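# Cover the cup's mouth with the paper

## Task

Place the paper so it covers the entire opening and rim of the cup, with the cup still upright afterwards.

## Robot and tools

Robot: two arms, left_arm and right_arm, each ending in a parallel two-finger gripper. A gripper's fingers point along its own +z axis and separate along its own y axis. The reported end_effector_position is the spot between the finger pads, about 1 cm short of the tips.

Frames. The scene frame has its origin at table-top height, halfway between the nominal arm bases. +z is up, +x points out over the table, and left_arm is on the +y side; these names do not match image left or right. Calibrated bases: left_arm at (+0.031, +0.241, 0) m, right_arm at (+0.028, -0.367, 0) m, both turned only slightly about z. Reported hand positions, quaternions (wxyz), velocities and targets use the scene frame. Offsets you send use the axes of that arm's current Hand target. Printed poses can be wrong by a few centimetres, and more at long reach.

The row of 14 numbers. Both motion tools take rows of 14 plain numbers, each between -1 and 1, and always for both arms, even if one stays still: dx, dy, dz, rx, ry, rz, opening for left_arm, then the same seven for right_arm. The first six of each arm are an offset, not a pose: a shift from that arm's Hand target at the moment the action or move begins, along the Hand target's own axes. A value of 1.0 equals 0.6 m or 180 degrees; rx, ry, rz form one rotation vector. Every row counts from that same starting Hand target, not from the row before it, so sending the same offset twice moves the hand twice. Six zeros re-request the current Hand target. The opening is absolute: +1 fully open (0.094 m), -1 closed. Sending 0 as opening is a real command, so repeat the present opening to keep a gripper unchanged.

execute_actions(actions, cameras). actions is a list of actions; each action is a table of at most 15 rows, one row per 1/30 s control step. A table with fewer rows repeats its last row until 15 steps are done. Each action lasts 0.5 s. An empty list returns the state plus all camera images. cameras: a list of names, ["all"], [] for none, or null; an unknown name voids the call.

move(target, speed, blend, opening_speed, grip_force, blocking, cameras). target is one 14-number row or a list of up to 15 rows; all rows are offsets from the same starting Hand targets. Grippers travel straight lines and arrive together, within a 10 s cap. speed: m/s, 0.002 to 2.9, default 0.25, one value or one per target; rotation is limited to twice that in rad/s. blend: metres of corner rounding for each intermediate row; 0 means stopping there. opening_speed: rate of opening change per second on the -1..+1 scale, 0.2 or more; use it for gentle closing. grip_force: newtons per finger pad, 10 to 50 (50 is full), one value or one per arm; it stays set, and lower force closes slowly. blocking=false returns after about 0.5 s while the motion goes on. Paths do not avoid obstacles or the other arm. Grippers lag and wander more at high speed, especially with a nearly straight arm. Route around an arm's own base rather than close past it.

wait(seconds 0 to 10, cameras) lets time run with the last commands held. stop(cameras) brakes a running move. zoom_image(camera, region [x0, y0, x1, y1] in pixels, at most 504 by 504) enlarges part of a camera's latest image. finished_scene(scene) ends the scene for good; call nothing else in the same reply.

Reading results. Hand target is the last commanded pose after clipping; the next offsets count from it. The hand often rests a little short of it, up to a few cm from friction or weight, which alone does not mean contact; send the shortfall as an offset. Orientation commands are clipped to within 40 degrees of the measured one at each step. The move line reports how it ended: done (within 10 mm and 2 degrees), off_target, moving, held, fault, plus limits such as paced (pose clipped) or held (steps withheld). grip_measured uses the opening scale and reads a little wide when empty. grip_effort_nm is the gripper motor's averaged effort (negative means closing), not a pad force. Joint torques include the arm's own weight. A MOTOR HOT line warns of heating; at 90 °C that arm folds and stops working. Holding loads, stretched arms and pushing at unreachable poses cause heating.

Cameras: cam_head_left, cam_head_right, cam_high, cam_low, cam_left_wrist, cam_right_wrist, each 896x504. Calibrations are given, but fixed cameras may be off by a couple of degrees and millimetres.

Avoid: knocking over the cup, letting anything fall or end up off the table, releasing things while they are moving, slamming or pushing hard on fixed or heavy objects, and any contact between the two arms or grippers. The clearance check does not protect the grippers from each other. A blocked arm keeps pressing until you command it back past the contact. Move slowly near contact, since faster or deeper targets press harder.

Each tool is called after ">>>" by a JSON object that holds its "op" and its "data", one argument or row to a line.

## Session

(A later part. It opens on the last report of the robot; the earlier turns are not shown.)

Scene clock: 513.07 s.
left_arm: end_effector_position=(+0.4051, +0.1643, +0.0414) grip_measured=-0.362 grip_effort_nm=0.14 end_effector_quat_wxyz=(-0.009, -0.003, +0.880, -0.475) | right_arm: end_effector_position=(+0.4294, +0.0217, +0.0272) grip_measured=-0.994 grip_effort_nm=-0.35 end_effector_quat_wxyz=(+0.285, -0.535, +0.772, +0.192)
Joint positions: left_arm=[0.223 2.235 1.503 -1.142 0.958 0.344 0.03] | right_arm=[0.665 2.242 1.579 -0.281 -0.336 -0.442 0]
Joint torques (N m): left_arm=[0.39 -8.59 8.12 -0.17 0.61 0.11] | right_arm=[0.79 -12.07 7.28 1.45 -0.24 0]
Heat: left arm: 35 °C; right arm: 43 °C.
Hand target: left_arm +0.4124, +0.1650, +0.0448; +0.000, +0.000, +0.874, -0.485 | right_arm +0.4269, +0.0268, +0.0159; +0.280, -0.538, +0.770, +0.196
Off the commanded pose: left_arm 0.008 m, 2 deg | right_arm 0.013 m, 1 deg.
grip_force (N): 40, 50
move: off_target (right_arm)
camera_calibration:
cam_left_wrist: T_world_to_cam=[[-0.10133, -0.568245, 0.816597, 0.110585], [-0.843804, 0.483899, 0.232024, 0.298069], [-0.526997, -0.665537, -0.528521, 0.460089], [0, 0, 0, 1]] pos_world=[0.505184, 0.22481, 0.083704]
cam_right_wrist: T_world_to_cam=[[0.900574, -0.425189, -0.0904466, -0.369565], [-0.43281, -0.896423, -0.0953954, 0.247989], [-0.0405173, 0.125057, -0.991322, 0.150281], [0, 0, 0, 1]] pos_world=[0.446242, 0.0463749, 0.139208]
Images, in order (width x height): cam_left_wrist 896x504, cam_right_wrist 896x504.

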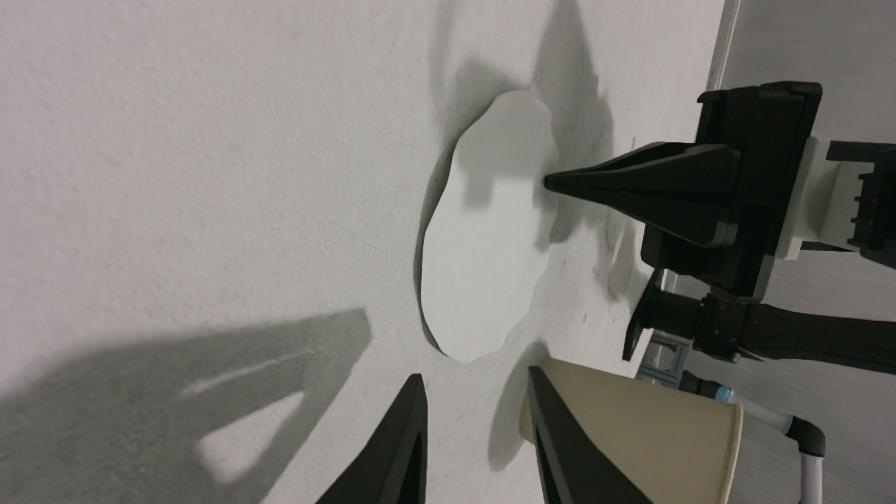

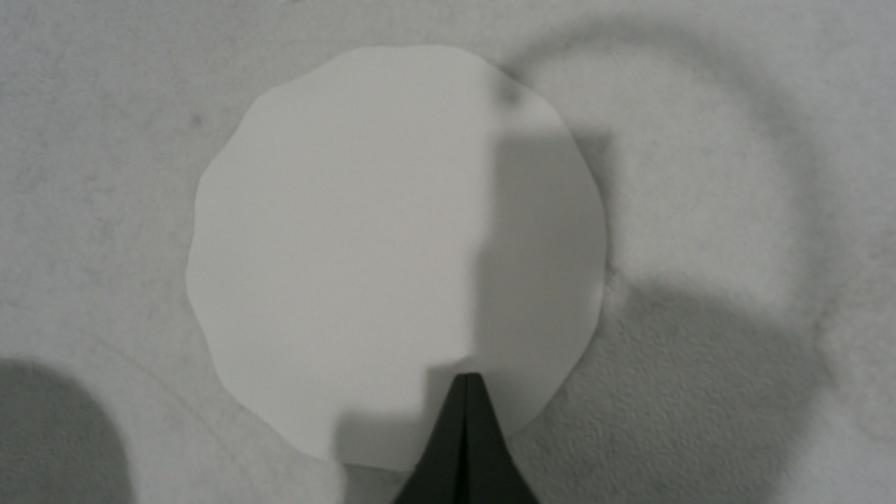

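>>> {"op": "move", "data": {
  "target": [0, 0, 0, 0, 0, 0, -0.36, 0.0064, 0, 0.0077, 0, 0, 0, -1],
  "speed": 0.04,
  "cameras": ["cam_left_wrist"]
}}

>>> {"op": "zoom_image", "data": {
  "camera": "cam_left_wrist",
  "region": [400, 60, 660, 380]
}}

Scene clock: 519.40 s.
left_arm: end_effector_position=(+0.4051, +0.1643, +0.0414) grip_measured=-0.362 grip_effort_nm=0.14 end_effector_quat_wxyz=(-0.009, -0.003, +0.880, -0.475) | right_arm: end_effector_position=(+0.4318, +0.0237, +0.0265) grip_measured=-0.994 grip_effort_nm=-0.35 end_effector_quat_wxyz=(+0.291, -0.535, +0.770, +0.192)
Joint positions: left_arm=[0.223 2.235 1.503 -1.142 0.958 0.344 0.03] | right_arm=[0.665 2.248 1.579 -0.261 -0.337 -0.442 0]
Joint torques (N m): left_arm=[0.39 -8.59 8.12 -0.19 0.63 0.12] | right_arm=[0.8 -11.89 6.56 1.48 -0.24 0]
Heat: left arm: 36 °C; right arm: 43 °C.
Hand target: left_arm +0.4124, +0.1650, +0.0448; +0.000, +0.000, +0.874, -0.485 | right_arm +0.4269, +0.0269, +0.0101; +0.280, -0.538, +0.770, +0.196
Off the commanded pose: left_arm 0.008 m, 2 deg | right_arm 0.018 m, 1 deg.
grip_force (N): 40, 50
move: off_target (right_arm)
camera_calibration:
cam_left_wrist: T_world_to_cam=[[-0.10133, -0.568245, 0.816597, 0.110585], [-0.843804, 0.483899, 0.232024, 0.298069], [-0.526997, -0.665537, -0.528521, 0.460089], [0, 0, 0, 1]] pos_world=[0.505184, 0.22481, 0.083704]
Images, in order (width x height): cam_left_wrist 896x504.

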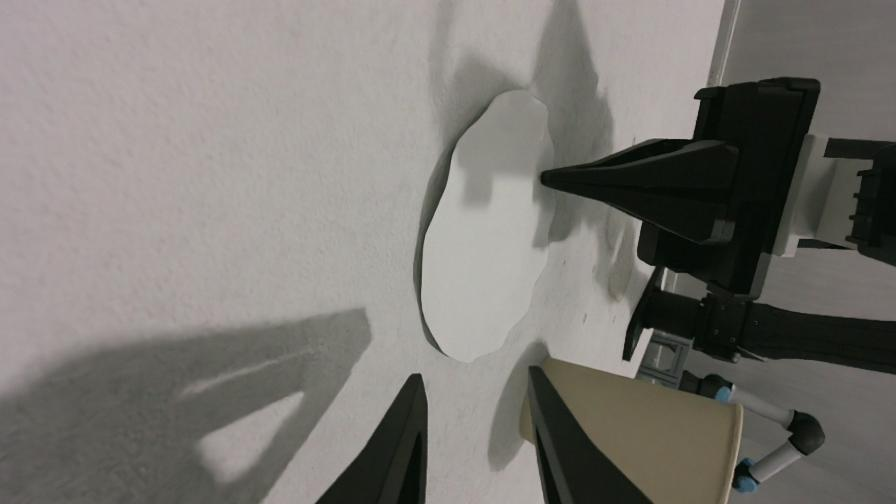

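Scaled by 1.575 from the camera's 896x504 image, which has a finer 1280x720 frame.

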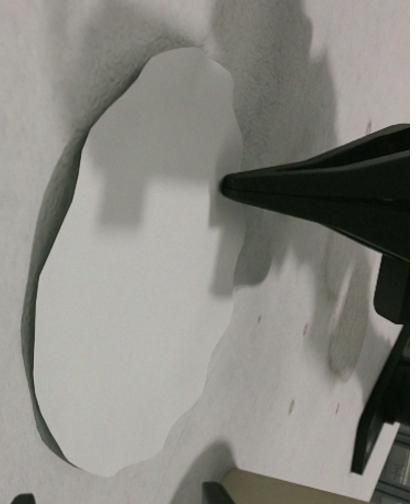

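>>> {"op": "move", "data": {
  "target": [
    [-0.001, 0.0375, 0.0431, 0, 0, 0, -0.36, 0, 0, 0, 0, 0, 0, -1],
    [-0.001, 0.0093, 0.0962, 0, 0, 0, -0.36, 0, 0, 0, 0, 0, 0, -1]
  ],
  "speed": [0.1, 0.04],
  "blend": [0.005, 0],
  "cameras": ["cam_left_wrist", "cam_right_wrist"]
}}

>>> {"op": "zoom_image", "data": {
  "camera": "cam_left_wrist",
  "region": [360, 240, 640, 504]
}}

Scene clock: 538.67 s.
left_arm: end_effector_position=(+0.4154, +0.1240, +0.0179) grip_measured=-0.362 grip_effort_nm=0.14 end_effector_quat_wxyz=(-0.008, -0.018, +0.866, -0.500) | right_arm: end_effector_position=(+0.4318, +0.0237, +0.0265) grip_measured=-0.994 grip_effort_nm=-0.36 end_effector_quat_wxyz=(+0.291, -0.535, +0.770, +0.192)
Joint positions: left_arm=[0.13 2.27 1.425 -0.888 1.039 0.15 0.03] | right_arm=[0.665 2.248 1.579 -0.261 -0.337 -0.442 0]
Joint torques (N m): left_arm=[-1.77 -10.47 2.82 0.71 0.14 0.01] | right_arm=[0.79 -11.89 6.56 1.48 -0.24 0]
Heat: left arm: 36 °C; right arm: 43 °C.
Hand target: left_arm +0.4130, +0.1189, +0.0096; +0.000, +0.000, +0.874, -0.485 | right_arm +0.4269, +0.0269, +0.0101; +0.280, -0.538, +0.770, +0.196
Off the commanded pose: left_arm 0.010 m, 3 deg | right_arm 0.017 m, 1 deg.
grip_force (N): 40, 50
move: off_target (left_arm, right_arm)
camera_calibration:
cam_left_wrist: T_world_to_cam=[[-0.0747149, -0.523139, 0.848966, 0.090631], [-0.854202, 0.472859, 0.216203, 0.337633], [-0.514545, -0.709035, -0.482196, 0.425704], [0, 0, 0, 1]] pos_world=[0.514222, 0.189599, 0.0553326]
cam_right_wrist: T_world_to_cam=[[0.901538, -0.424307, -0.0848085, -0.371584], [-0.431622, -0.895675, -0.107092, 0.25063], [-0.0305212, 0.133152, -0.990626, 0.14493], [0, 0, 0, 1]] pos_world=[0.447598, 0.0475198, 0.138898]
Images, in order (width x height): cam_left_wrist 896x504, cam_right_wrist 896x504.

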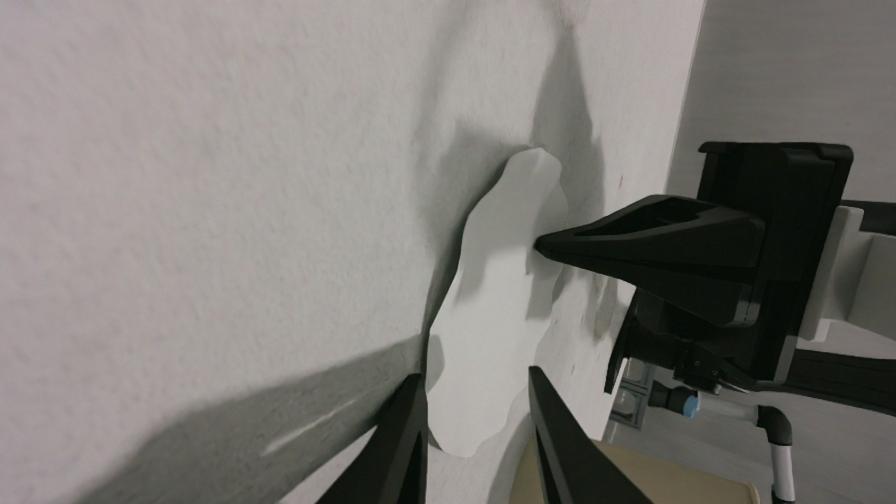

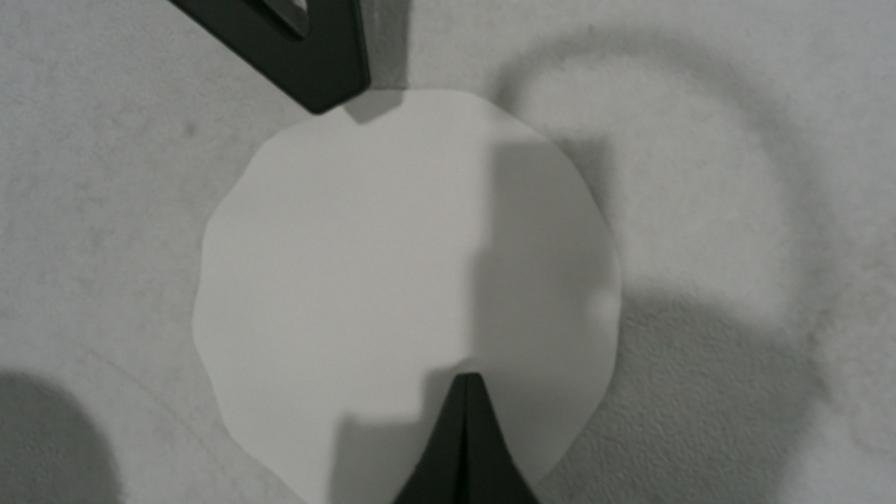

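Scaled by 1.800 from the camera's 896x504 image, which has a finer 1280x720 frame.

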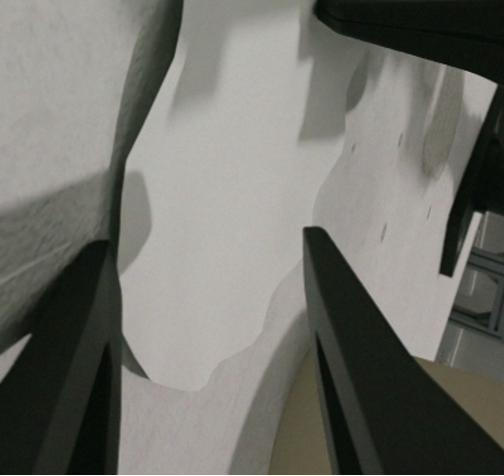

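>>> {"op": "move", "data": {
  "target": [0, 0, 0, 0, 0, 0, -0.36, 0.0107, 0, 0.0128, 0, 0, 0, -1],
  "speed": 0.04,
  "cameras": ["cam_left_wrist", "cam_right_wrist"]
}}

>>> {"op": "zoom_image", "data": {
  "camera": "cam_left_wrist",
  "region": [500, 180, 620, 340]
}}

>>> {"op": "zoom_image", "data": {
  "camera": "cam_right_wrist",
  "region": [260, 60, 660, 504]
}}

Scene clock: 547.17 s.
left_arm: end_effector_position=(+0.4154, +0.1240, +0.0179) grip_measured=-0.362 grip_effort_nm=0.13 end_effector_quat_wxyz=(-0.008, -0.018, +0.866, -0.500) | right_arm: end_effector_position=(+0.4352, +0.0269, +0.0261) grip_measured=-0.994 grip_effort_nm=-0.36 end_effector_quat_wxyz=(+0.303, -0.535, +0.765, +0.194)
Joint positions: left_arm=[0.13 2.27 1.425 -0.888 1.039 0.15 0.03] | right_arm=[0.665 2.255 1.573 -0.223 -0.34 -0.442 0]
Joint torques (N m): left_arm=[-1.76 -10.37 2.84 0.71 0.14 0.02] | right_arm=[0.79 -11.19 5.93 1.38 -0.21 -0.01]
Heat: left arm: 36 °C; right arm: 43 °C.
Hand target: left_arm +0.4130, +0.1189, +0.0096; +0.000, +0.000, +0.874, -0.485 | right_arm +0.4270, +0.0269, +0.0000; +0.280, -0.538, +0.770, +0.196
Off the commanded pose: left_arm 0.010 m, 3 deg | right_arm 0.027 m, 3 deg.
grip_force (N): 40, 50
move: off_target (left_arm, right_arm)
camera_calibration:
cam_left_wrist: T_world_to_cam=[[-0.0738879, -0.523124, 0.849048, 0.090335], [-0.854281, 0.472463, 0.216756, 0.337691], [-0.514534, -0.709309, -0.481804, 0.42575], [0, 0, 0, 1]] pos_world=[0.51422, 0.189698, 0.0552329]
cam_right_wrist: T_world_to_cam=[[0.903792, -0.421247, -0.0755705, -0.374548], [-0.427785, -0.894415, -0.130469, 0.253797], [-0.0126316, 0.150245, -0.988568, 0.135826], [0, 0, 0, 1]] pos_world=[0.4488, 0.0488147, 0.139081]
Images, in order (width x height): cam_left_wrist 896x504, cam_right_wrist 896x504.

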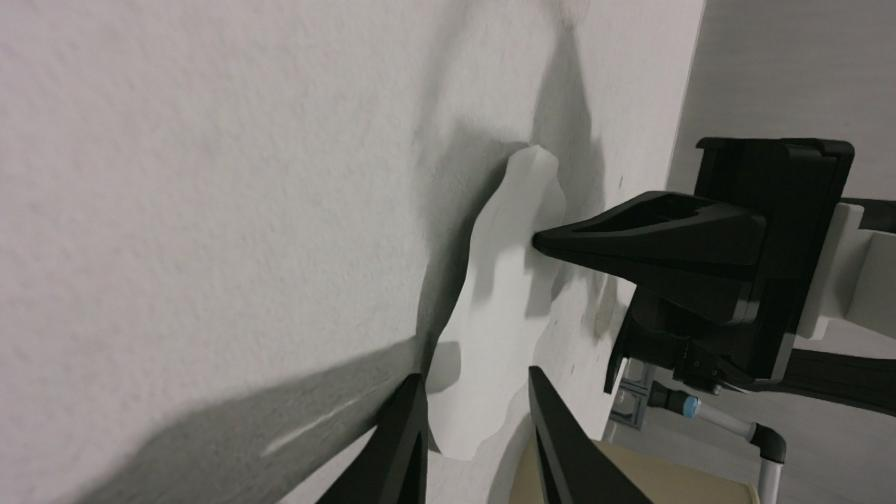

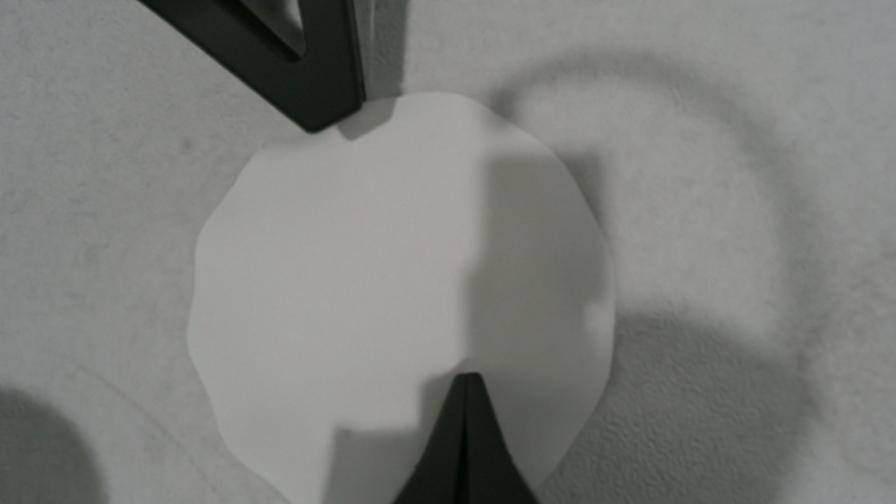

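Scaled by 3.150 from the camera's 896x504 image, which has a finer 1280x720 frame.

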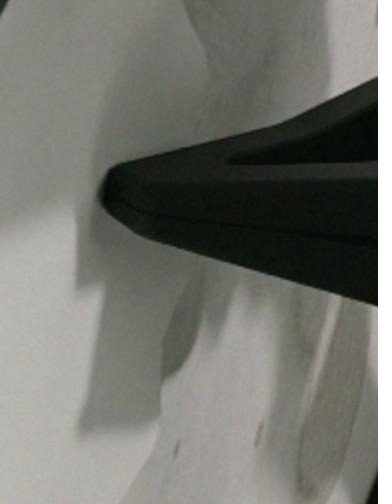

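Scaled by 1.135 from the camera's 896x504 image, which has a finer 1280x720 frame.

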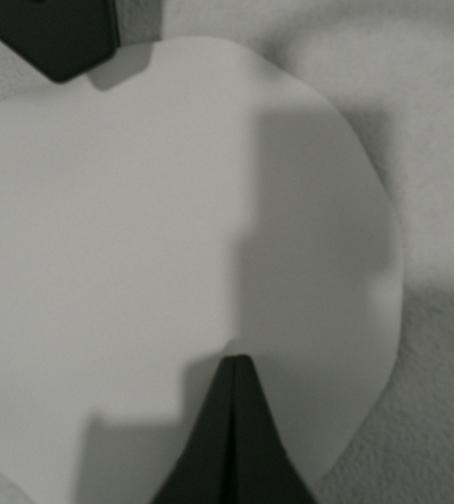

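>>> {"op": "move", "data": {
  "target": [0, -0.0141, 0.0226, 0, 0, 0, -0.36, 0, 0, 0, 0, 0, 0, -1],
  "speed": 0.03,
  "cameras": ["cam_left_wrist", "cam_right_wrist"]
}}

>>> {"op": "zoom_image", "data": {
  "camera": "cam_left_wrist",
  "region": [380, 120, 640, 504]
}}

Scene clock: 554.17 s.
left_arm: end_effector_position=(+0.4169, +0.1085, +0.0179) grip_measured=-0.362 grip_effort_nm=0.14 end_effector_quat_wxyz=(-0.005, -0.016, +0.866, -0.500) | right_arm: end_effector_position=(+0.4352, +0.0269, +0.0261) grip_measured=-0.994 grip_effort_nm=-0.35 end_effector_quat_wxyz=(+0.303, -0.535, +0.765, +0.194)
Joint positions: left_arm=[0.09 2.251 1.394 -0.801 1.044 0.072 0.03] | right_arm=[0.665 2.255 1.573 -0.223 -0.34 -0.442 0]
Joint torques (N m): left_arm=[-1.84 -10.33 2.86 0.74 0.12 -0.01] | right_arm=[0.77 -11.18 5.94 1.42 -0.21 -0.01]
Heat: left arm: 36 °C; right arm: 42 °C.
Hand target: left_arm +0.4130, +0.1029, +0.0096; +0.000, +0.000, +0.874, -0.485 | right_arm +0.4270, +0.0269, +0.0000; +0.280, -0.538, +0.770, +0.196
Off the commanded pose: left_arm 0.011 m, 3 deg | right_arm 0.027 m, 3 deg.
grip_force (N): 40, 50
move: off_target (left_arm, right_arm)
camera_calibration:
cam_left_wrist: T_world_to_cam=[[-0.0815085, -0.523566, 0.848077, 0.0855105], [-0.855535, 0.473267, 0.209949, 0.346841], [-0.511289, -0.708447, -0.486504, 0.414114], [0, 0, 0, 1]] pos_world=[0.515436, 0.174, 0.0561298]
cam_right_wrist: T_world_to_cam=[[0.903792, -0.421247, -0.0755705, -0.374548], [-0.427785, -0.894415, -0.130469, 0.253797], [-0.0126316, 0.150245, -0.988568, 0.135826], [0, 0, 0, 1]] pos_world=[0.4488, 0.0488147, 0.139081]
Images, in order (width x height): cam_left_wrist 896x504, cam_right_wrist 896x504.

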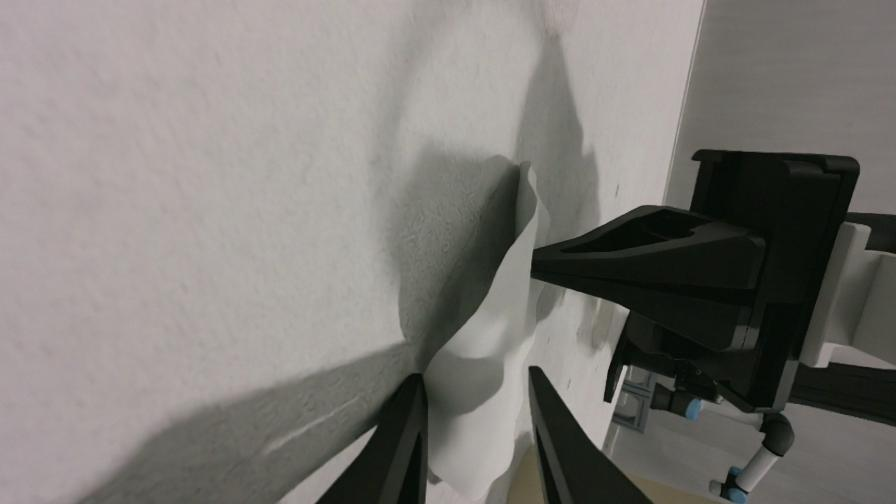

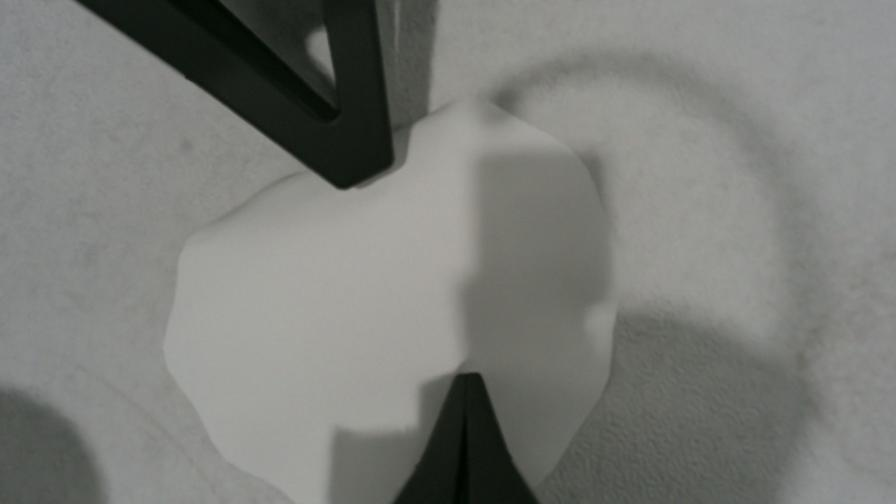

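Scaled by 1.312 from the camera's 896x504 image, which has a finer 1280x720 frame.

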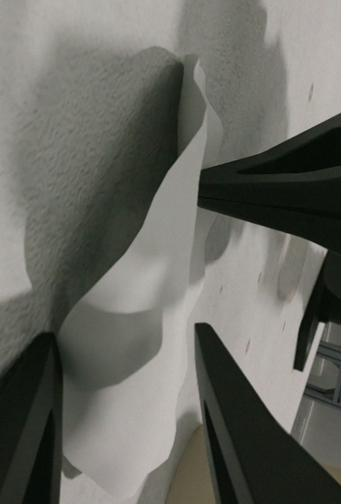

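>>> {"op": "move", "data": {
  "target": [0, 0, 0, 0, 0, 0, -1, 0, 0, 0, 0, 0, 0, -1],
  "grip_force": [40, 50],
  "cameras": ["cam_left_wrist", "cam_right_wrist"]
}}

>>> {"op": "zoom_image", "data": {
  "camera": "cam_left_wrist",
  "region": [380, 120, 640, 504]
}}

Scene clock: 565.23 s.
left_arm: end_effector_position=(+0.4143, +0.1064, +0.0090) grip_measured=-0.994 grip_effort_nm=-0.26 end_effector_quat_wxyz=(-0.006, -0.008, +0.876, -0.483) | right_arm: end_effector_position=(+0.4353, +0.0270, +0.0262) grip_measured=-0.994 grip_effort_nm=-0.35 end_effector_quat_wxyz=(+0.303, -0.535, +0.764, +0.194)
Joint positions: left_arm=[0.075 2.251 1.381 -0.775 1.006 0.066 0] | right_arm=[0.665 2.255 1.573 -0.222 -0.34 -0.442 0]
Joint torques (N m): left_arm=[-0.64 -10.51 3.69 0.57 0.49 0.01] | right_arm=[0.79 -11.18 5.93 1.41 -0.21 -0.01]
Heat: left arm: 37 °C; right arm: 42 °C.
Hand target: left_arm +0.4130, +0.1030, +0.0096; +0.000, +0.000, +0.874, -0.485 | right_arm +0.4270, +0.0269, +0.0000; +0.280, -0.538, +0.770, +0.196
Off the commanded pose: left_arm 0.004 m, 1 deg | right_arm 0.027 m, 3 deg.
grip_force (N): 40, 50
move: off_target (right_arm)
camera_calibration:
cam_left_wrist: T_world_to_cam=[[-0.093984, -0.554931, 0.826571, 0.100504], [-0.849648, 0.477445, 0.223932, 0.344485], [-0.518908, -0.681248, -0.516368, 0.40745], [0, 0, 0, 1]] pos_world=[0.513566, 0.168875, 0.0501796]
cam_right_wrist: T_world_to_cam=[[0.903839, -0.421205, -0.0752369, -0.374612], [-0.427703, -0.894349, -0.131185, 0.253873], [-0.0120321, 0.150749, -0.988499, 0.13562], [0, 0, 0, 1]] pos_world=[0.448803, 0.0488175, 0.13918]
Images, in order (width x height): cam_left_wrist 896x504, cam_right_wrist 896x504.

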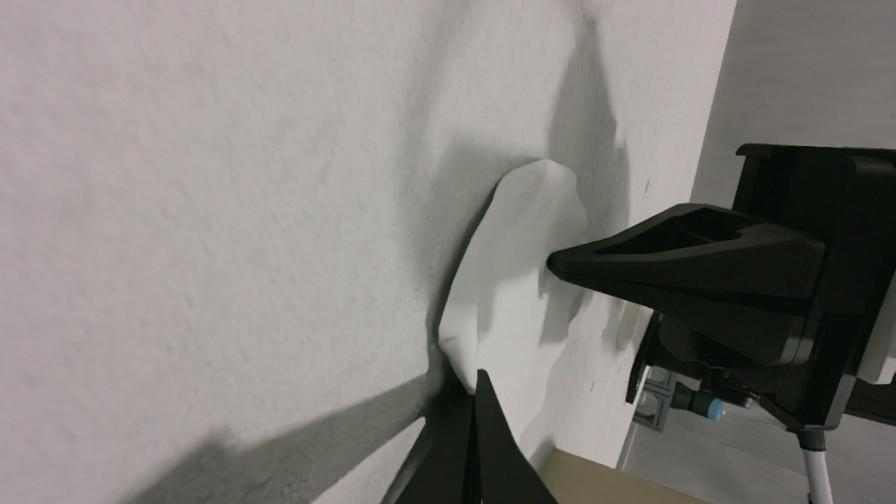

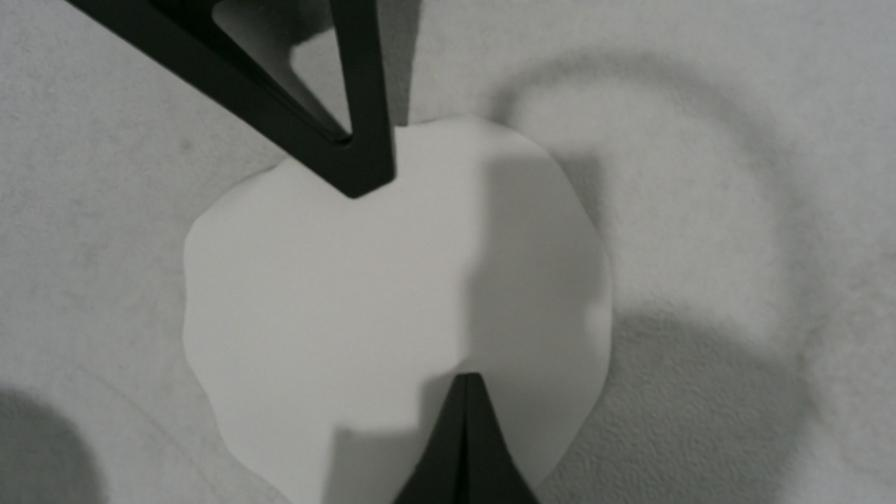

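Scaled by 1.312 from the camera's 896x504 image, which has a finer 1280x720 frame.

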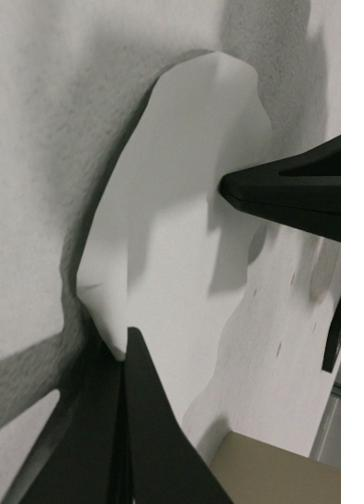

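>>> {"op": "move", "data": {
  "target": [
    [0, 0, 0, 0, 0, 0, -1, -0.0805, -0.0228, -0.1935, 0, 0, 0, -1],
    [0, -0.0848, -0.053, 0, 0, 0, -1, 0.2098, -0.171, -0.4807, 0, 0, 0, -1]
  ],
  "speed": [0.12, 0.25],
  "blend": [0.02, 0],
  "cameras": ["cam_left_wrist", "cam_head_right", "cam_low"]
}}

>>> {"op": "zoom_image", "data": {
  "camera": "cam_low",
  "region": [400, 170, 530, 280]
}}

>>> {"op": "zoom_image", "data": {
  "camera": "cam_head_right",
  "region": [310, 180, 450, 310]
}}

Scene clock: 576.77 s.
left_arm: end_effector_position=(+0.4057, +0.1062, +0.0520) grip_measured=-0.994 grip_effort_nm=-0.26 end_effector_quat_wxyz=(-0.020, -0.017, +0.876, -0.482) | right_arm: end_effector_position=(+0.4269, -0.2794, +0.1299) grip_measured=-0.994 grip_effort_nm=-0.35 end_effector_quat_wxyz=(+0.272, -0.533, +0.779, +0.187)
Joint positions: left_arm=[0.075 2.152 1.412 -0.935 1.004 0.063 0] | right_arm=[-0.047 1.847 1.475 -0.955 -0.634 -1.171 0]
Joint torques (N m): left_arm=[-0.61 -11.85 8.29 0.16 0.5 0.04] | right_arm=[0.72 -10.78 8.81 0.31 -0.59 -0.1]
Heat: left arm: 37 °C; right arm: 41 °C.
Hand target: left_arm +0.4131, +0.1031, +0.0696; +0.000, +0.000, +0.874, -0.485 | right_arm +0.4266, -0.2728, +0.1399; +0.280, -0.539, +0.770, +0.196
Off the commanded pose: left_arm 0.019 m, 3 deg | right_arm 0.012 m, 2 deg.
grip_force (N): 40, 50
move: off_target (left_arm, right_arm)
camera_calibration:
cam_left_wrist: T_world_to_cam=[[-0.0653862, -0.555833, 0.828719, 0.0524112], [-0.842435, 0.475863, 0.2527, 0.323415], [-0.534816, -0.681619, -0.499368, 0.430659], [0, 0, 0, 1]] pos_world=[0.506206, 0.168776, 0.0898964]
Images, in order (width x height): cam_head_right 896x504, cam_low 896x504, cam_left_wrist 896x504.

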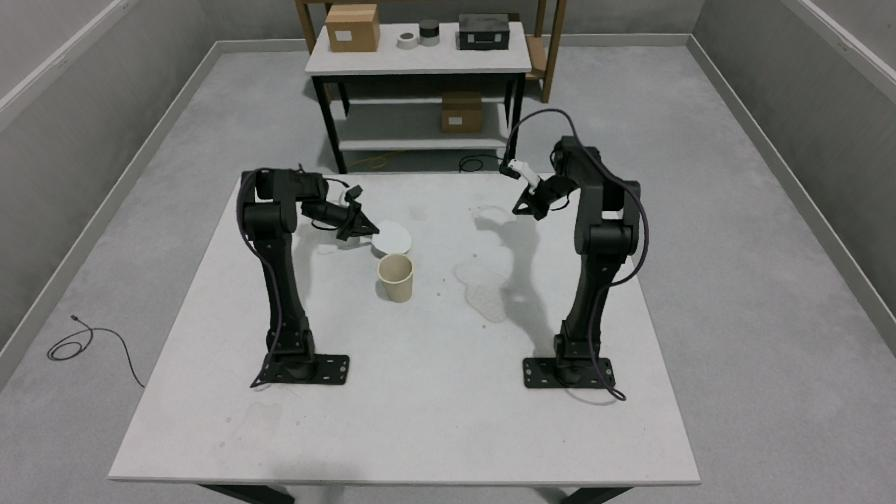

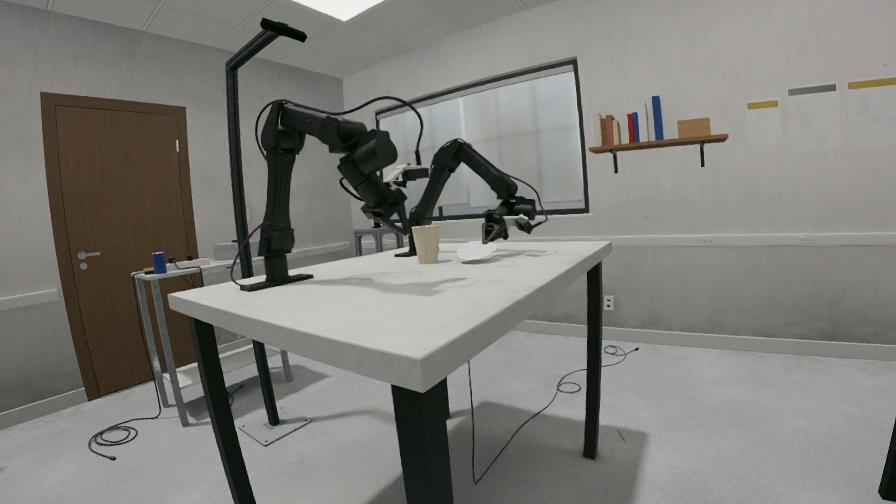

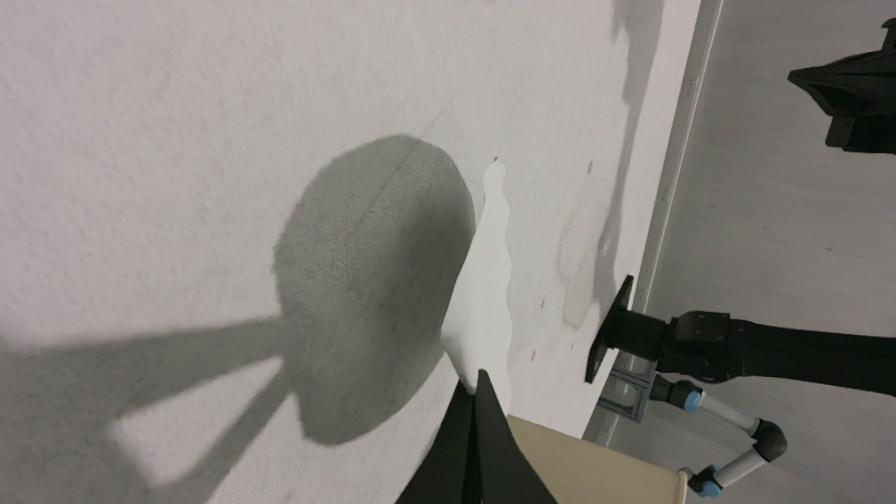

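Scaled by 3.877 from the camera's 896x504 image, which has a finer 1280x720 frame.

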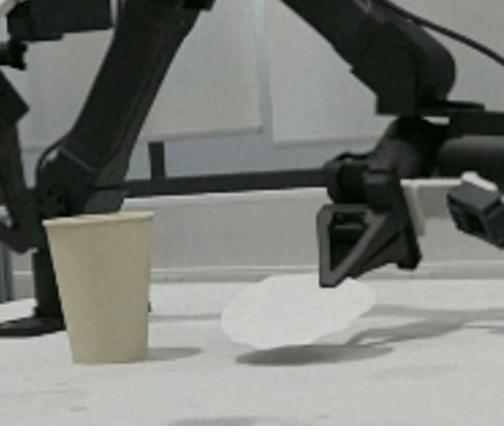

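Scaled by 3.600 from the camera's 896x504 image, which has a finer 1280x720 frame.

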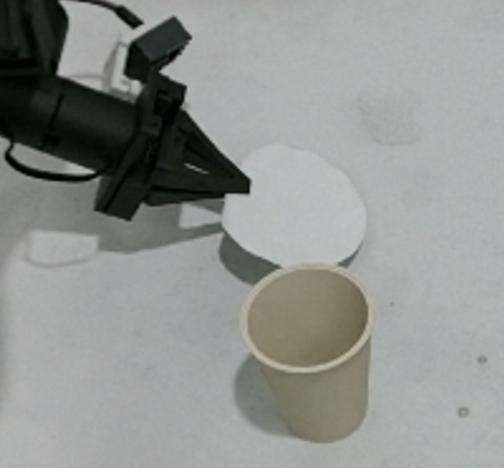

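>>> {"op": "move", "data": {
  "target": [
    [0.0083, -0.1869, -0.1266, 0, 0, 0, -1, 0, 0, 0, 0, 0, 0, -1],
    [0.1383, -0.1922, -0.1181, 0.0664, -0.0342, -0.0125, -1, 0, 0, 0, 0, 0, 0, -1],
    [0.2917, -0.164, -0.0848, 0.1327, -0.0684, -0.0249, -1, 0, 0, 0, 0, 0, 0, -1]
  ],
  "speed": 0.15,
  "blend": [0.03, 0.03, 0],
  "cameras": ["cam_left_wrist", "cam_head_right", "cam_high", "cam_low"]
}}

>>> {"op": "zoom_image", "data": {
  "camera": "cam_head_right",
  "region": [330, 210, 470, 330]
}}

>>> {"op": "zoom_image", "data": {
  "camera": "cam_high",
  "region": [430, 150, 570, 250]
}}

>>> {"op": "zoom_image", "data": {
  "camera": "cam_low",
  "region": [370, 180, 490, 270]
}}

Scene clock: 604.03 s.
left_arm: end_effector_position=(+0.2405, +0.0946, +0.1778) grip_measured=-0.994 grip_effort_nm=-0.26 end_effector_quat_wxyz=(+0.062, -0.094, +0.756, -0.644) | right_arm: end_effector_position=(+0.4268, -0.2794, +0.1299) grip_measured=-0.994 grip_effort_nm=-0.35 end_effector_quat_wxyz=(+0.272, -0.533, +0.779, +0.187)
Joint positions: left_arm=[0.184 1.139 0.55 -0.594 1.395 -0.421 0] | right_arm=[-0.047 1.847 1.475 -0.955 -0.634 -1.171 0]
Joint torques (N m): left_arm=[0.32 -3.28 4.92 1.22 0.65 0.01] | right_arm=[0.7 -10.76 8.81 0.31 -0.59 -0.1]
Heat: left arm: 37 °C; right arm: 38 °C.
Hand target: left_arm +0.2380, +0.0942, +0.1801; +0.074, -0.086, +0.750, -0.652 | right_arm +0.4267, -0.2729, +0.1399; +0.280, -0.539, +0.770, +0.196
Off the commanded pose: left_arm 0.003 m, 2 deg | right_arm 0.012 m, 2 deg.
grip_force (N): 40, 50
move: off_target (right_arm)
camera_calibration:
cam_left_wrist: T_world_to_cam=[[-0.0427545, -0.203708, 0.978098, -0.134386], [-0.945365, 0.324948, 0.026353, 0.237218], [-0.323199, -0.923532, -0.206471, 0.317195], [0, 0, 0, 1]] pos_world=[0.321029, 0.188481, 0.190683]
Images, in order (width x height): cam_head_right 896x504, cam_high 896x504, cam_low 896x504, cam_left_wrist 896x504.

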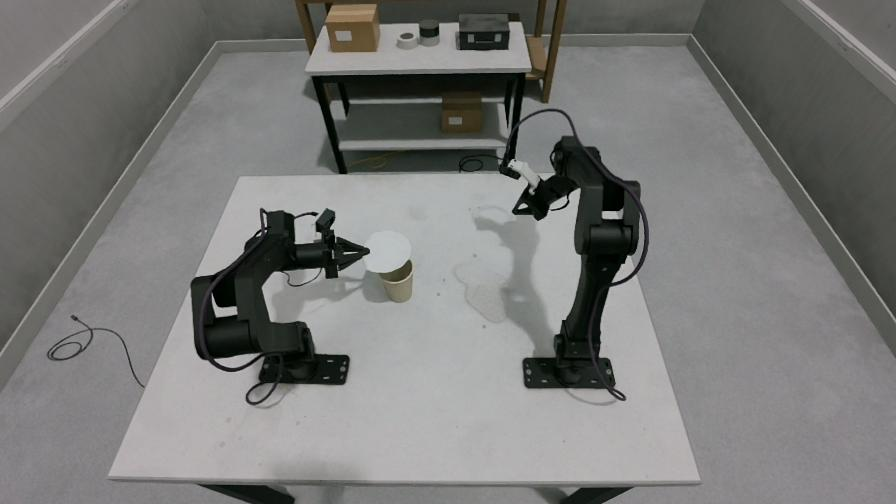

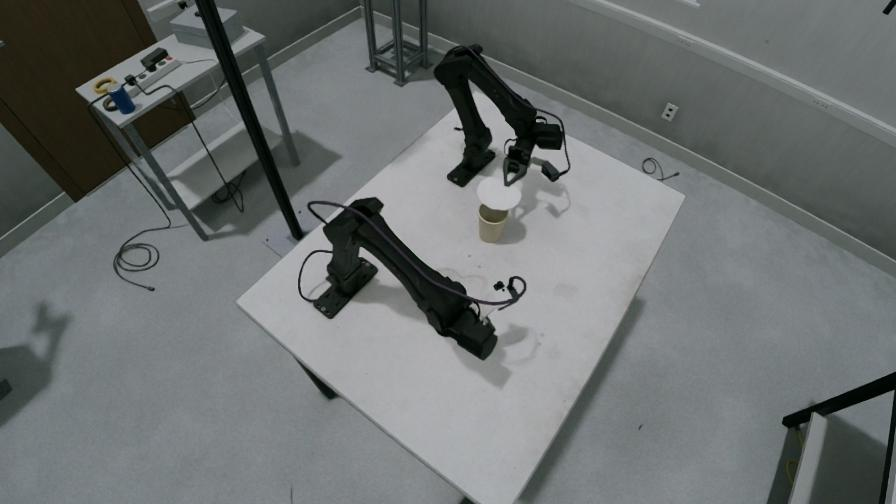

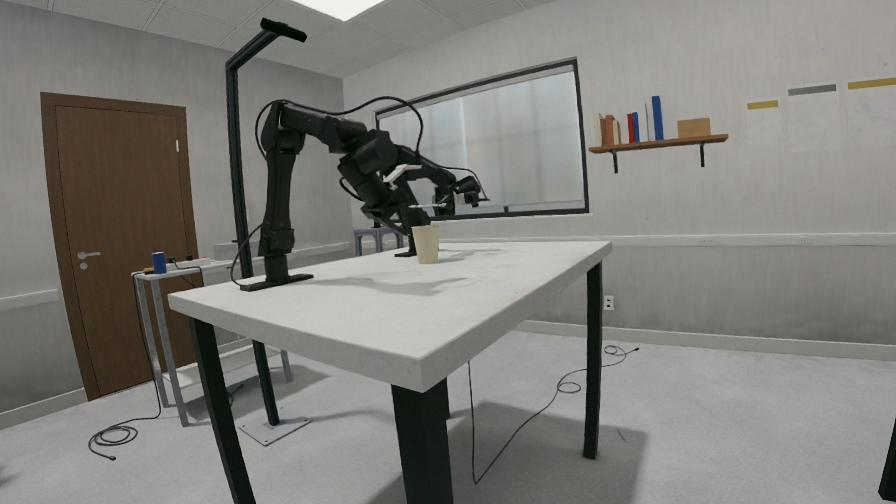

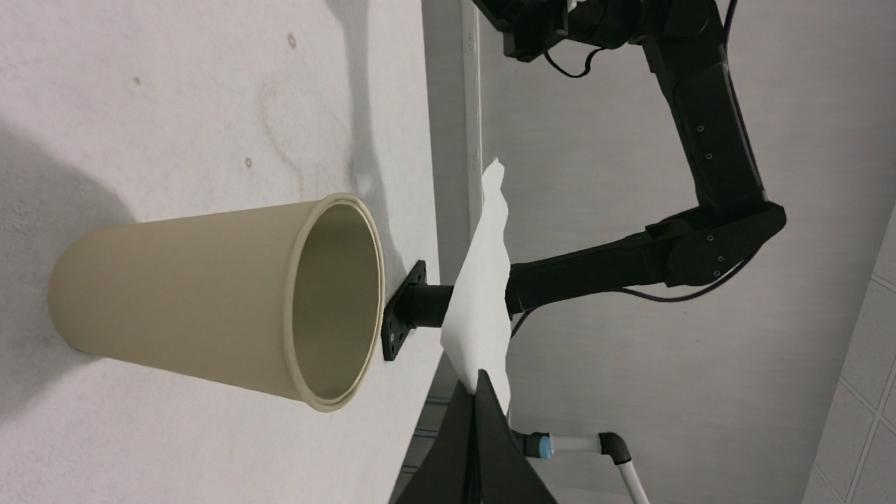

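Scaled by 3.600 from the camera's 896x504 image, which has a finer 1280x720 frame.

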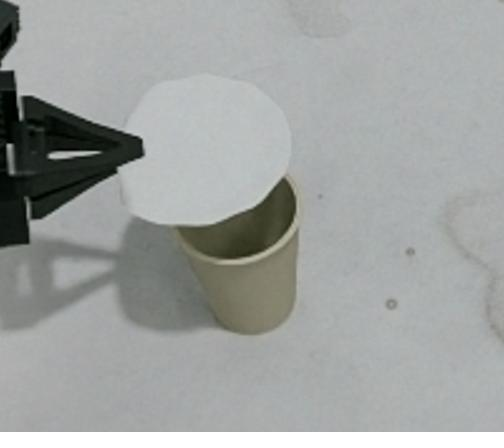

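Scaled by 3.600 from the camera's 896x504 image, which has a finer 1280x720 frame.

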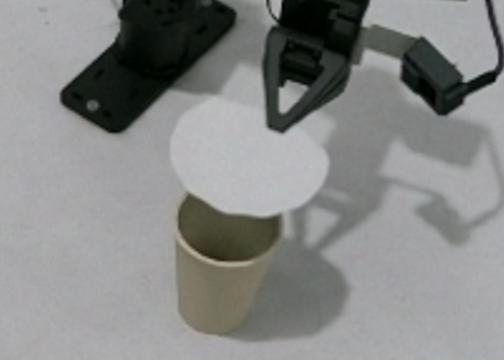

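Scaled by 4.200 from the camera's 896x504 image, which has a finer 1280x720 frame.

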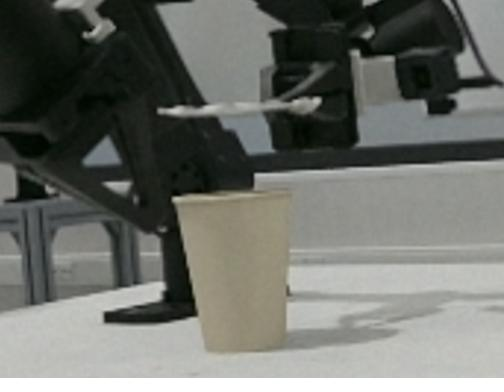

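>>> {"op": "move", "data": {
  "target": [0.0066, 0.0806, 0.0254, 0, 0, 0, -1, 0, 0, 0, 0, 0, 0, -1],
  "speed": 0.08,
  "cameras": ["cam_left_wrist", "cam_head_right", "cam_high", "cam_low"]
}}

>>> {"op": "zoom_image", "data": {
  "camera": "cam_head_right",
  "region": [330, 210, 470, 330]
}}

>>> {"op": "zoom_image", "data": {
  "camera": "cam_high",
  "region": [430, 150, 570, 250]
}}

>>> {"op": "zoom_image", "data": {
  "camera": "cam_low",
  "region": [370, 180, 490, 270]
}}

Scene clock: 623.53 s.
left_arm: end_effector_position=(+0.2398, +0.0873, +0.1298) grip_measured=-0.994 grip_effort_nm=-0.27 end_effector_quat_wxyz=(+0.065, -0.097, +0.752, -0.649) | right_arm: end_effector_position=(+0.4268, -0.2794, +0.1299) grip_measured=-0.994 grip_effort_nm=-0.36 end_effector_quat_wxyz=(+0.272, -0.533, +0.779, +0.187)
Joint positions: left_arm=[0.144 1.21 0.318 -0.026 1.383 -0.69 0] | right_arm=[-0.047 1.847 1.475 -0.955 -0.634 -1.171 0]
Joint torques (N m): left_arm=[-0.72 -3.41 4.41 1.52 0.42 0.05] | right_arm=[0.7 -10.77 8.81 0.31 -0.58 -0.11]
Heat: left arm: 35 °C; right arm: 37 °C.
Hand target: left_arm +0.2360, +0.0851, +0.1301; +0.074, -0.085, +0.750, -0.652 | right_arm +0.4267, -0.2729, +0.1399; +0.280, -0.539, +0.770, +0.196
Off the commanded pose: left_arm 0.004 m, 2 deg | right_arm 0.012 m, 2 deg.
grip_force (N): 40, 50
move: off_target (right_arm)
camera_calibration:
cam_left_wrist: T_world_to_cam=[[-0.0432931, -0.190447, 0.980742, -0.0902662], [-0.947825, 0.318168, 0.0199438, 0.242147], [-0.315839, -0.928708, -0.194285, 0.297383], [0, 0, 0, 1]] pos_world=[0.31953, 0.181947, 0.141475]
Images, in order (width x height): cam_head_right 896x504, cam_high 896x504, cam_low 896x504, cam_left_wrist 896x504.

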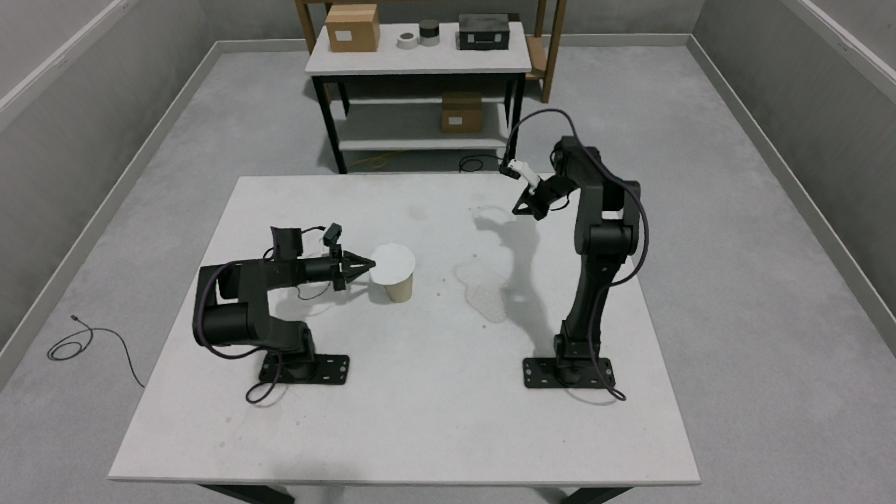

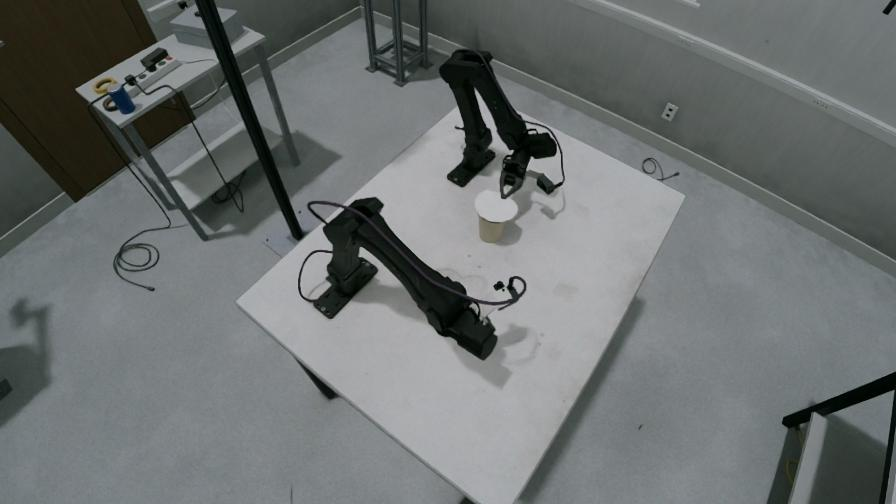

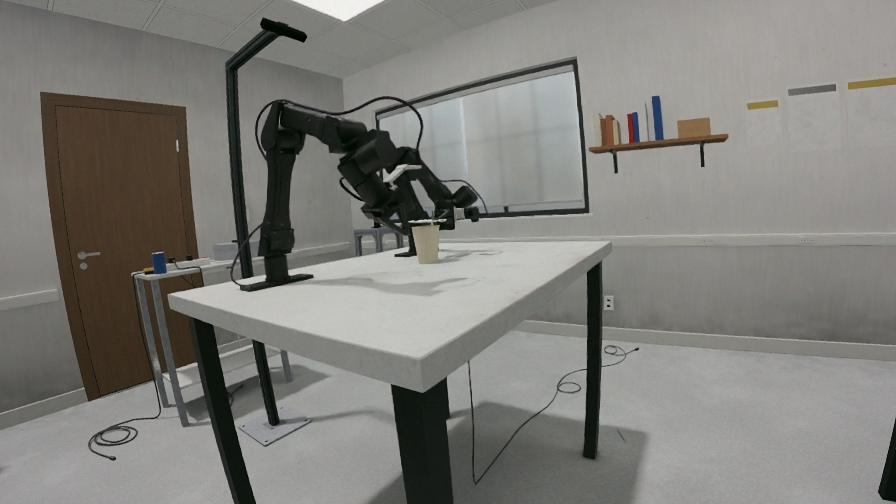

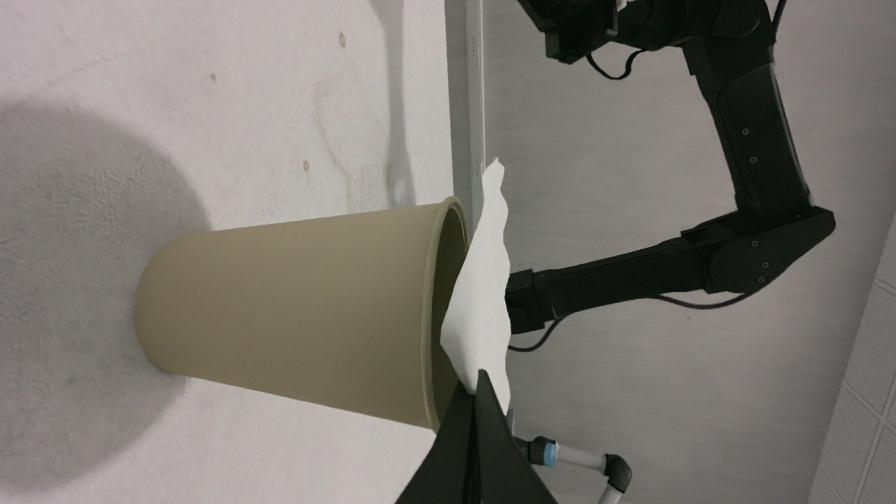

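Scaled by 3.600 from the camera's 896x504 image, which has a finer 1280x720 frame.

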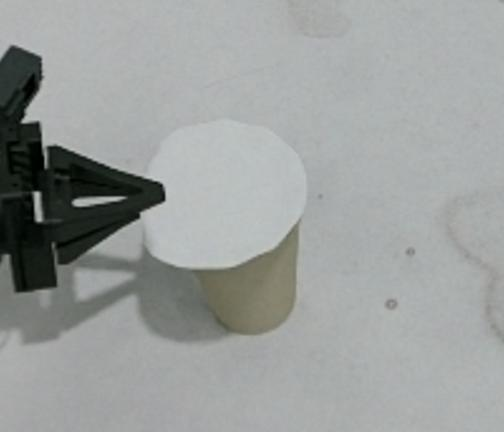

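Scaled by 3.600 from the camera's 896x504 image, which has a finer 1280x720 frame.

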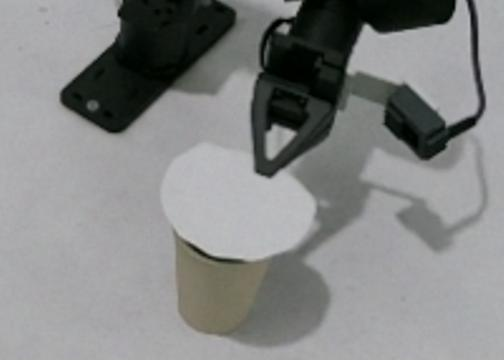

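Scaled by 4.200 from the camera's 896x504 image, which has a finer 1280x720 frame.

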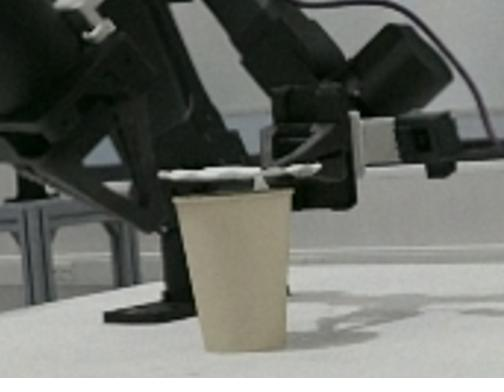

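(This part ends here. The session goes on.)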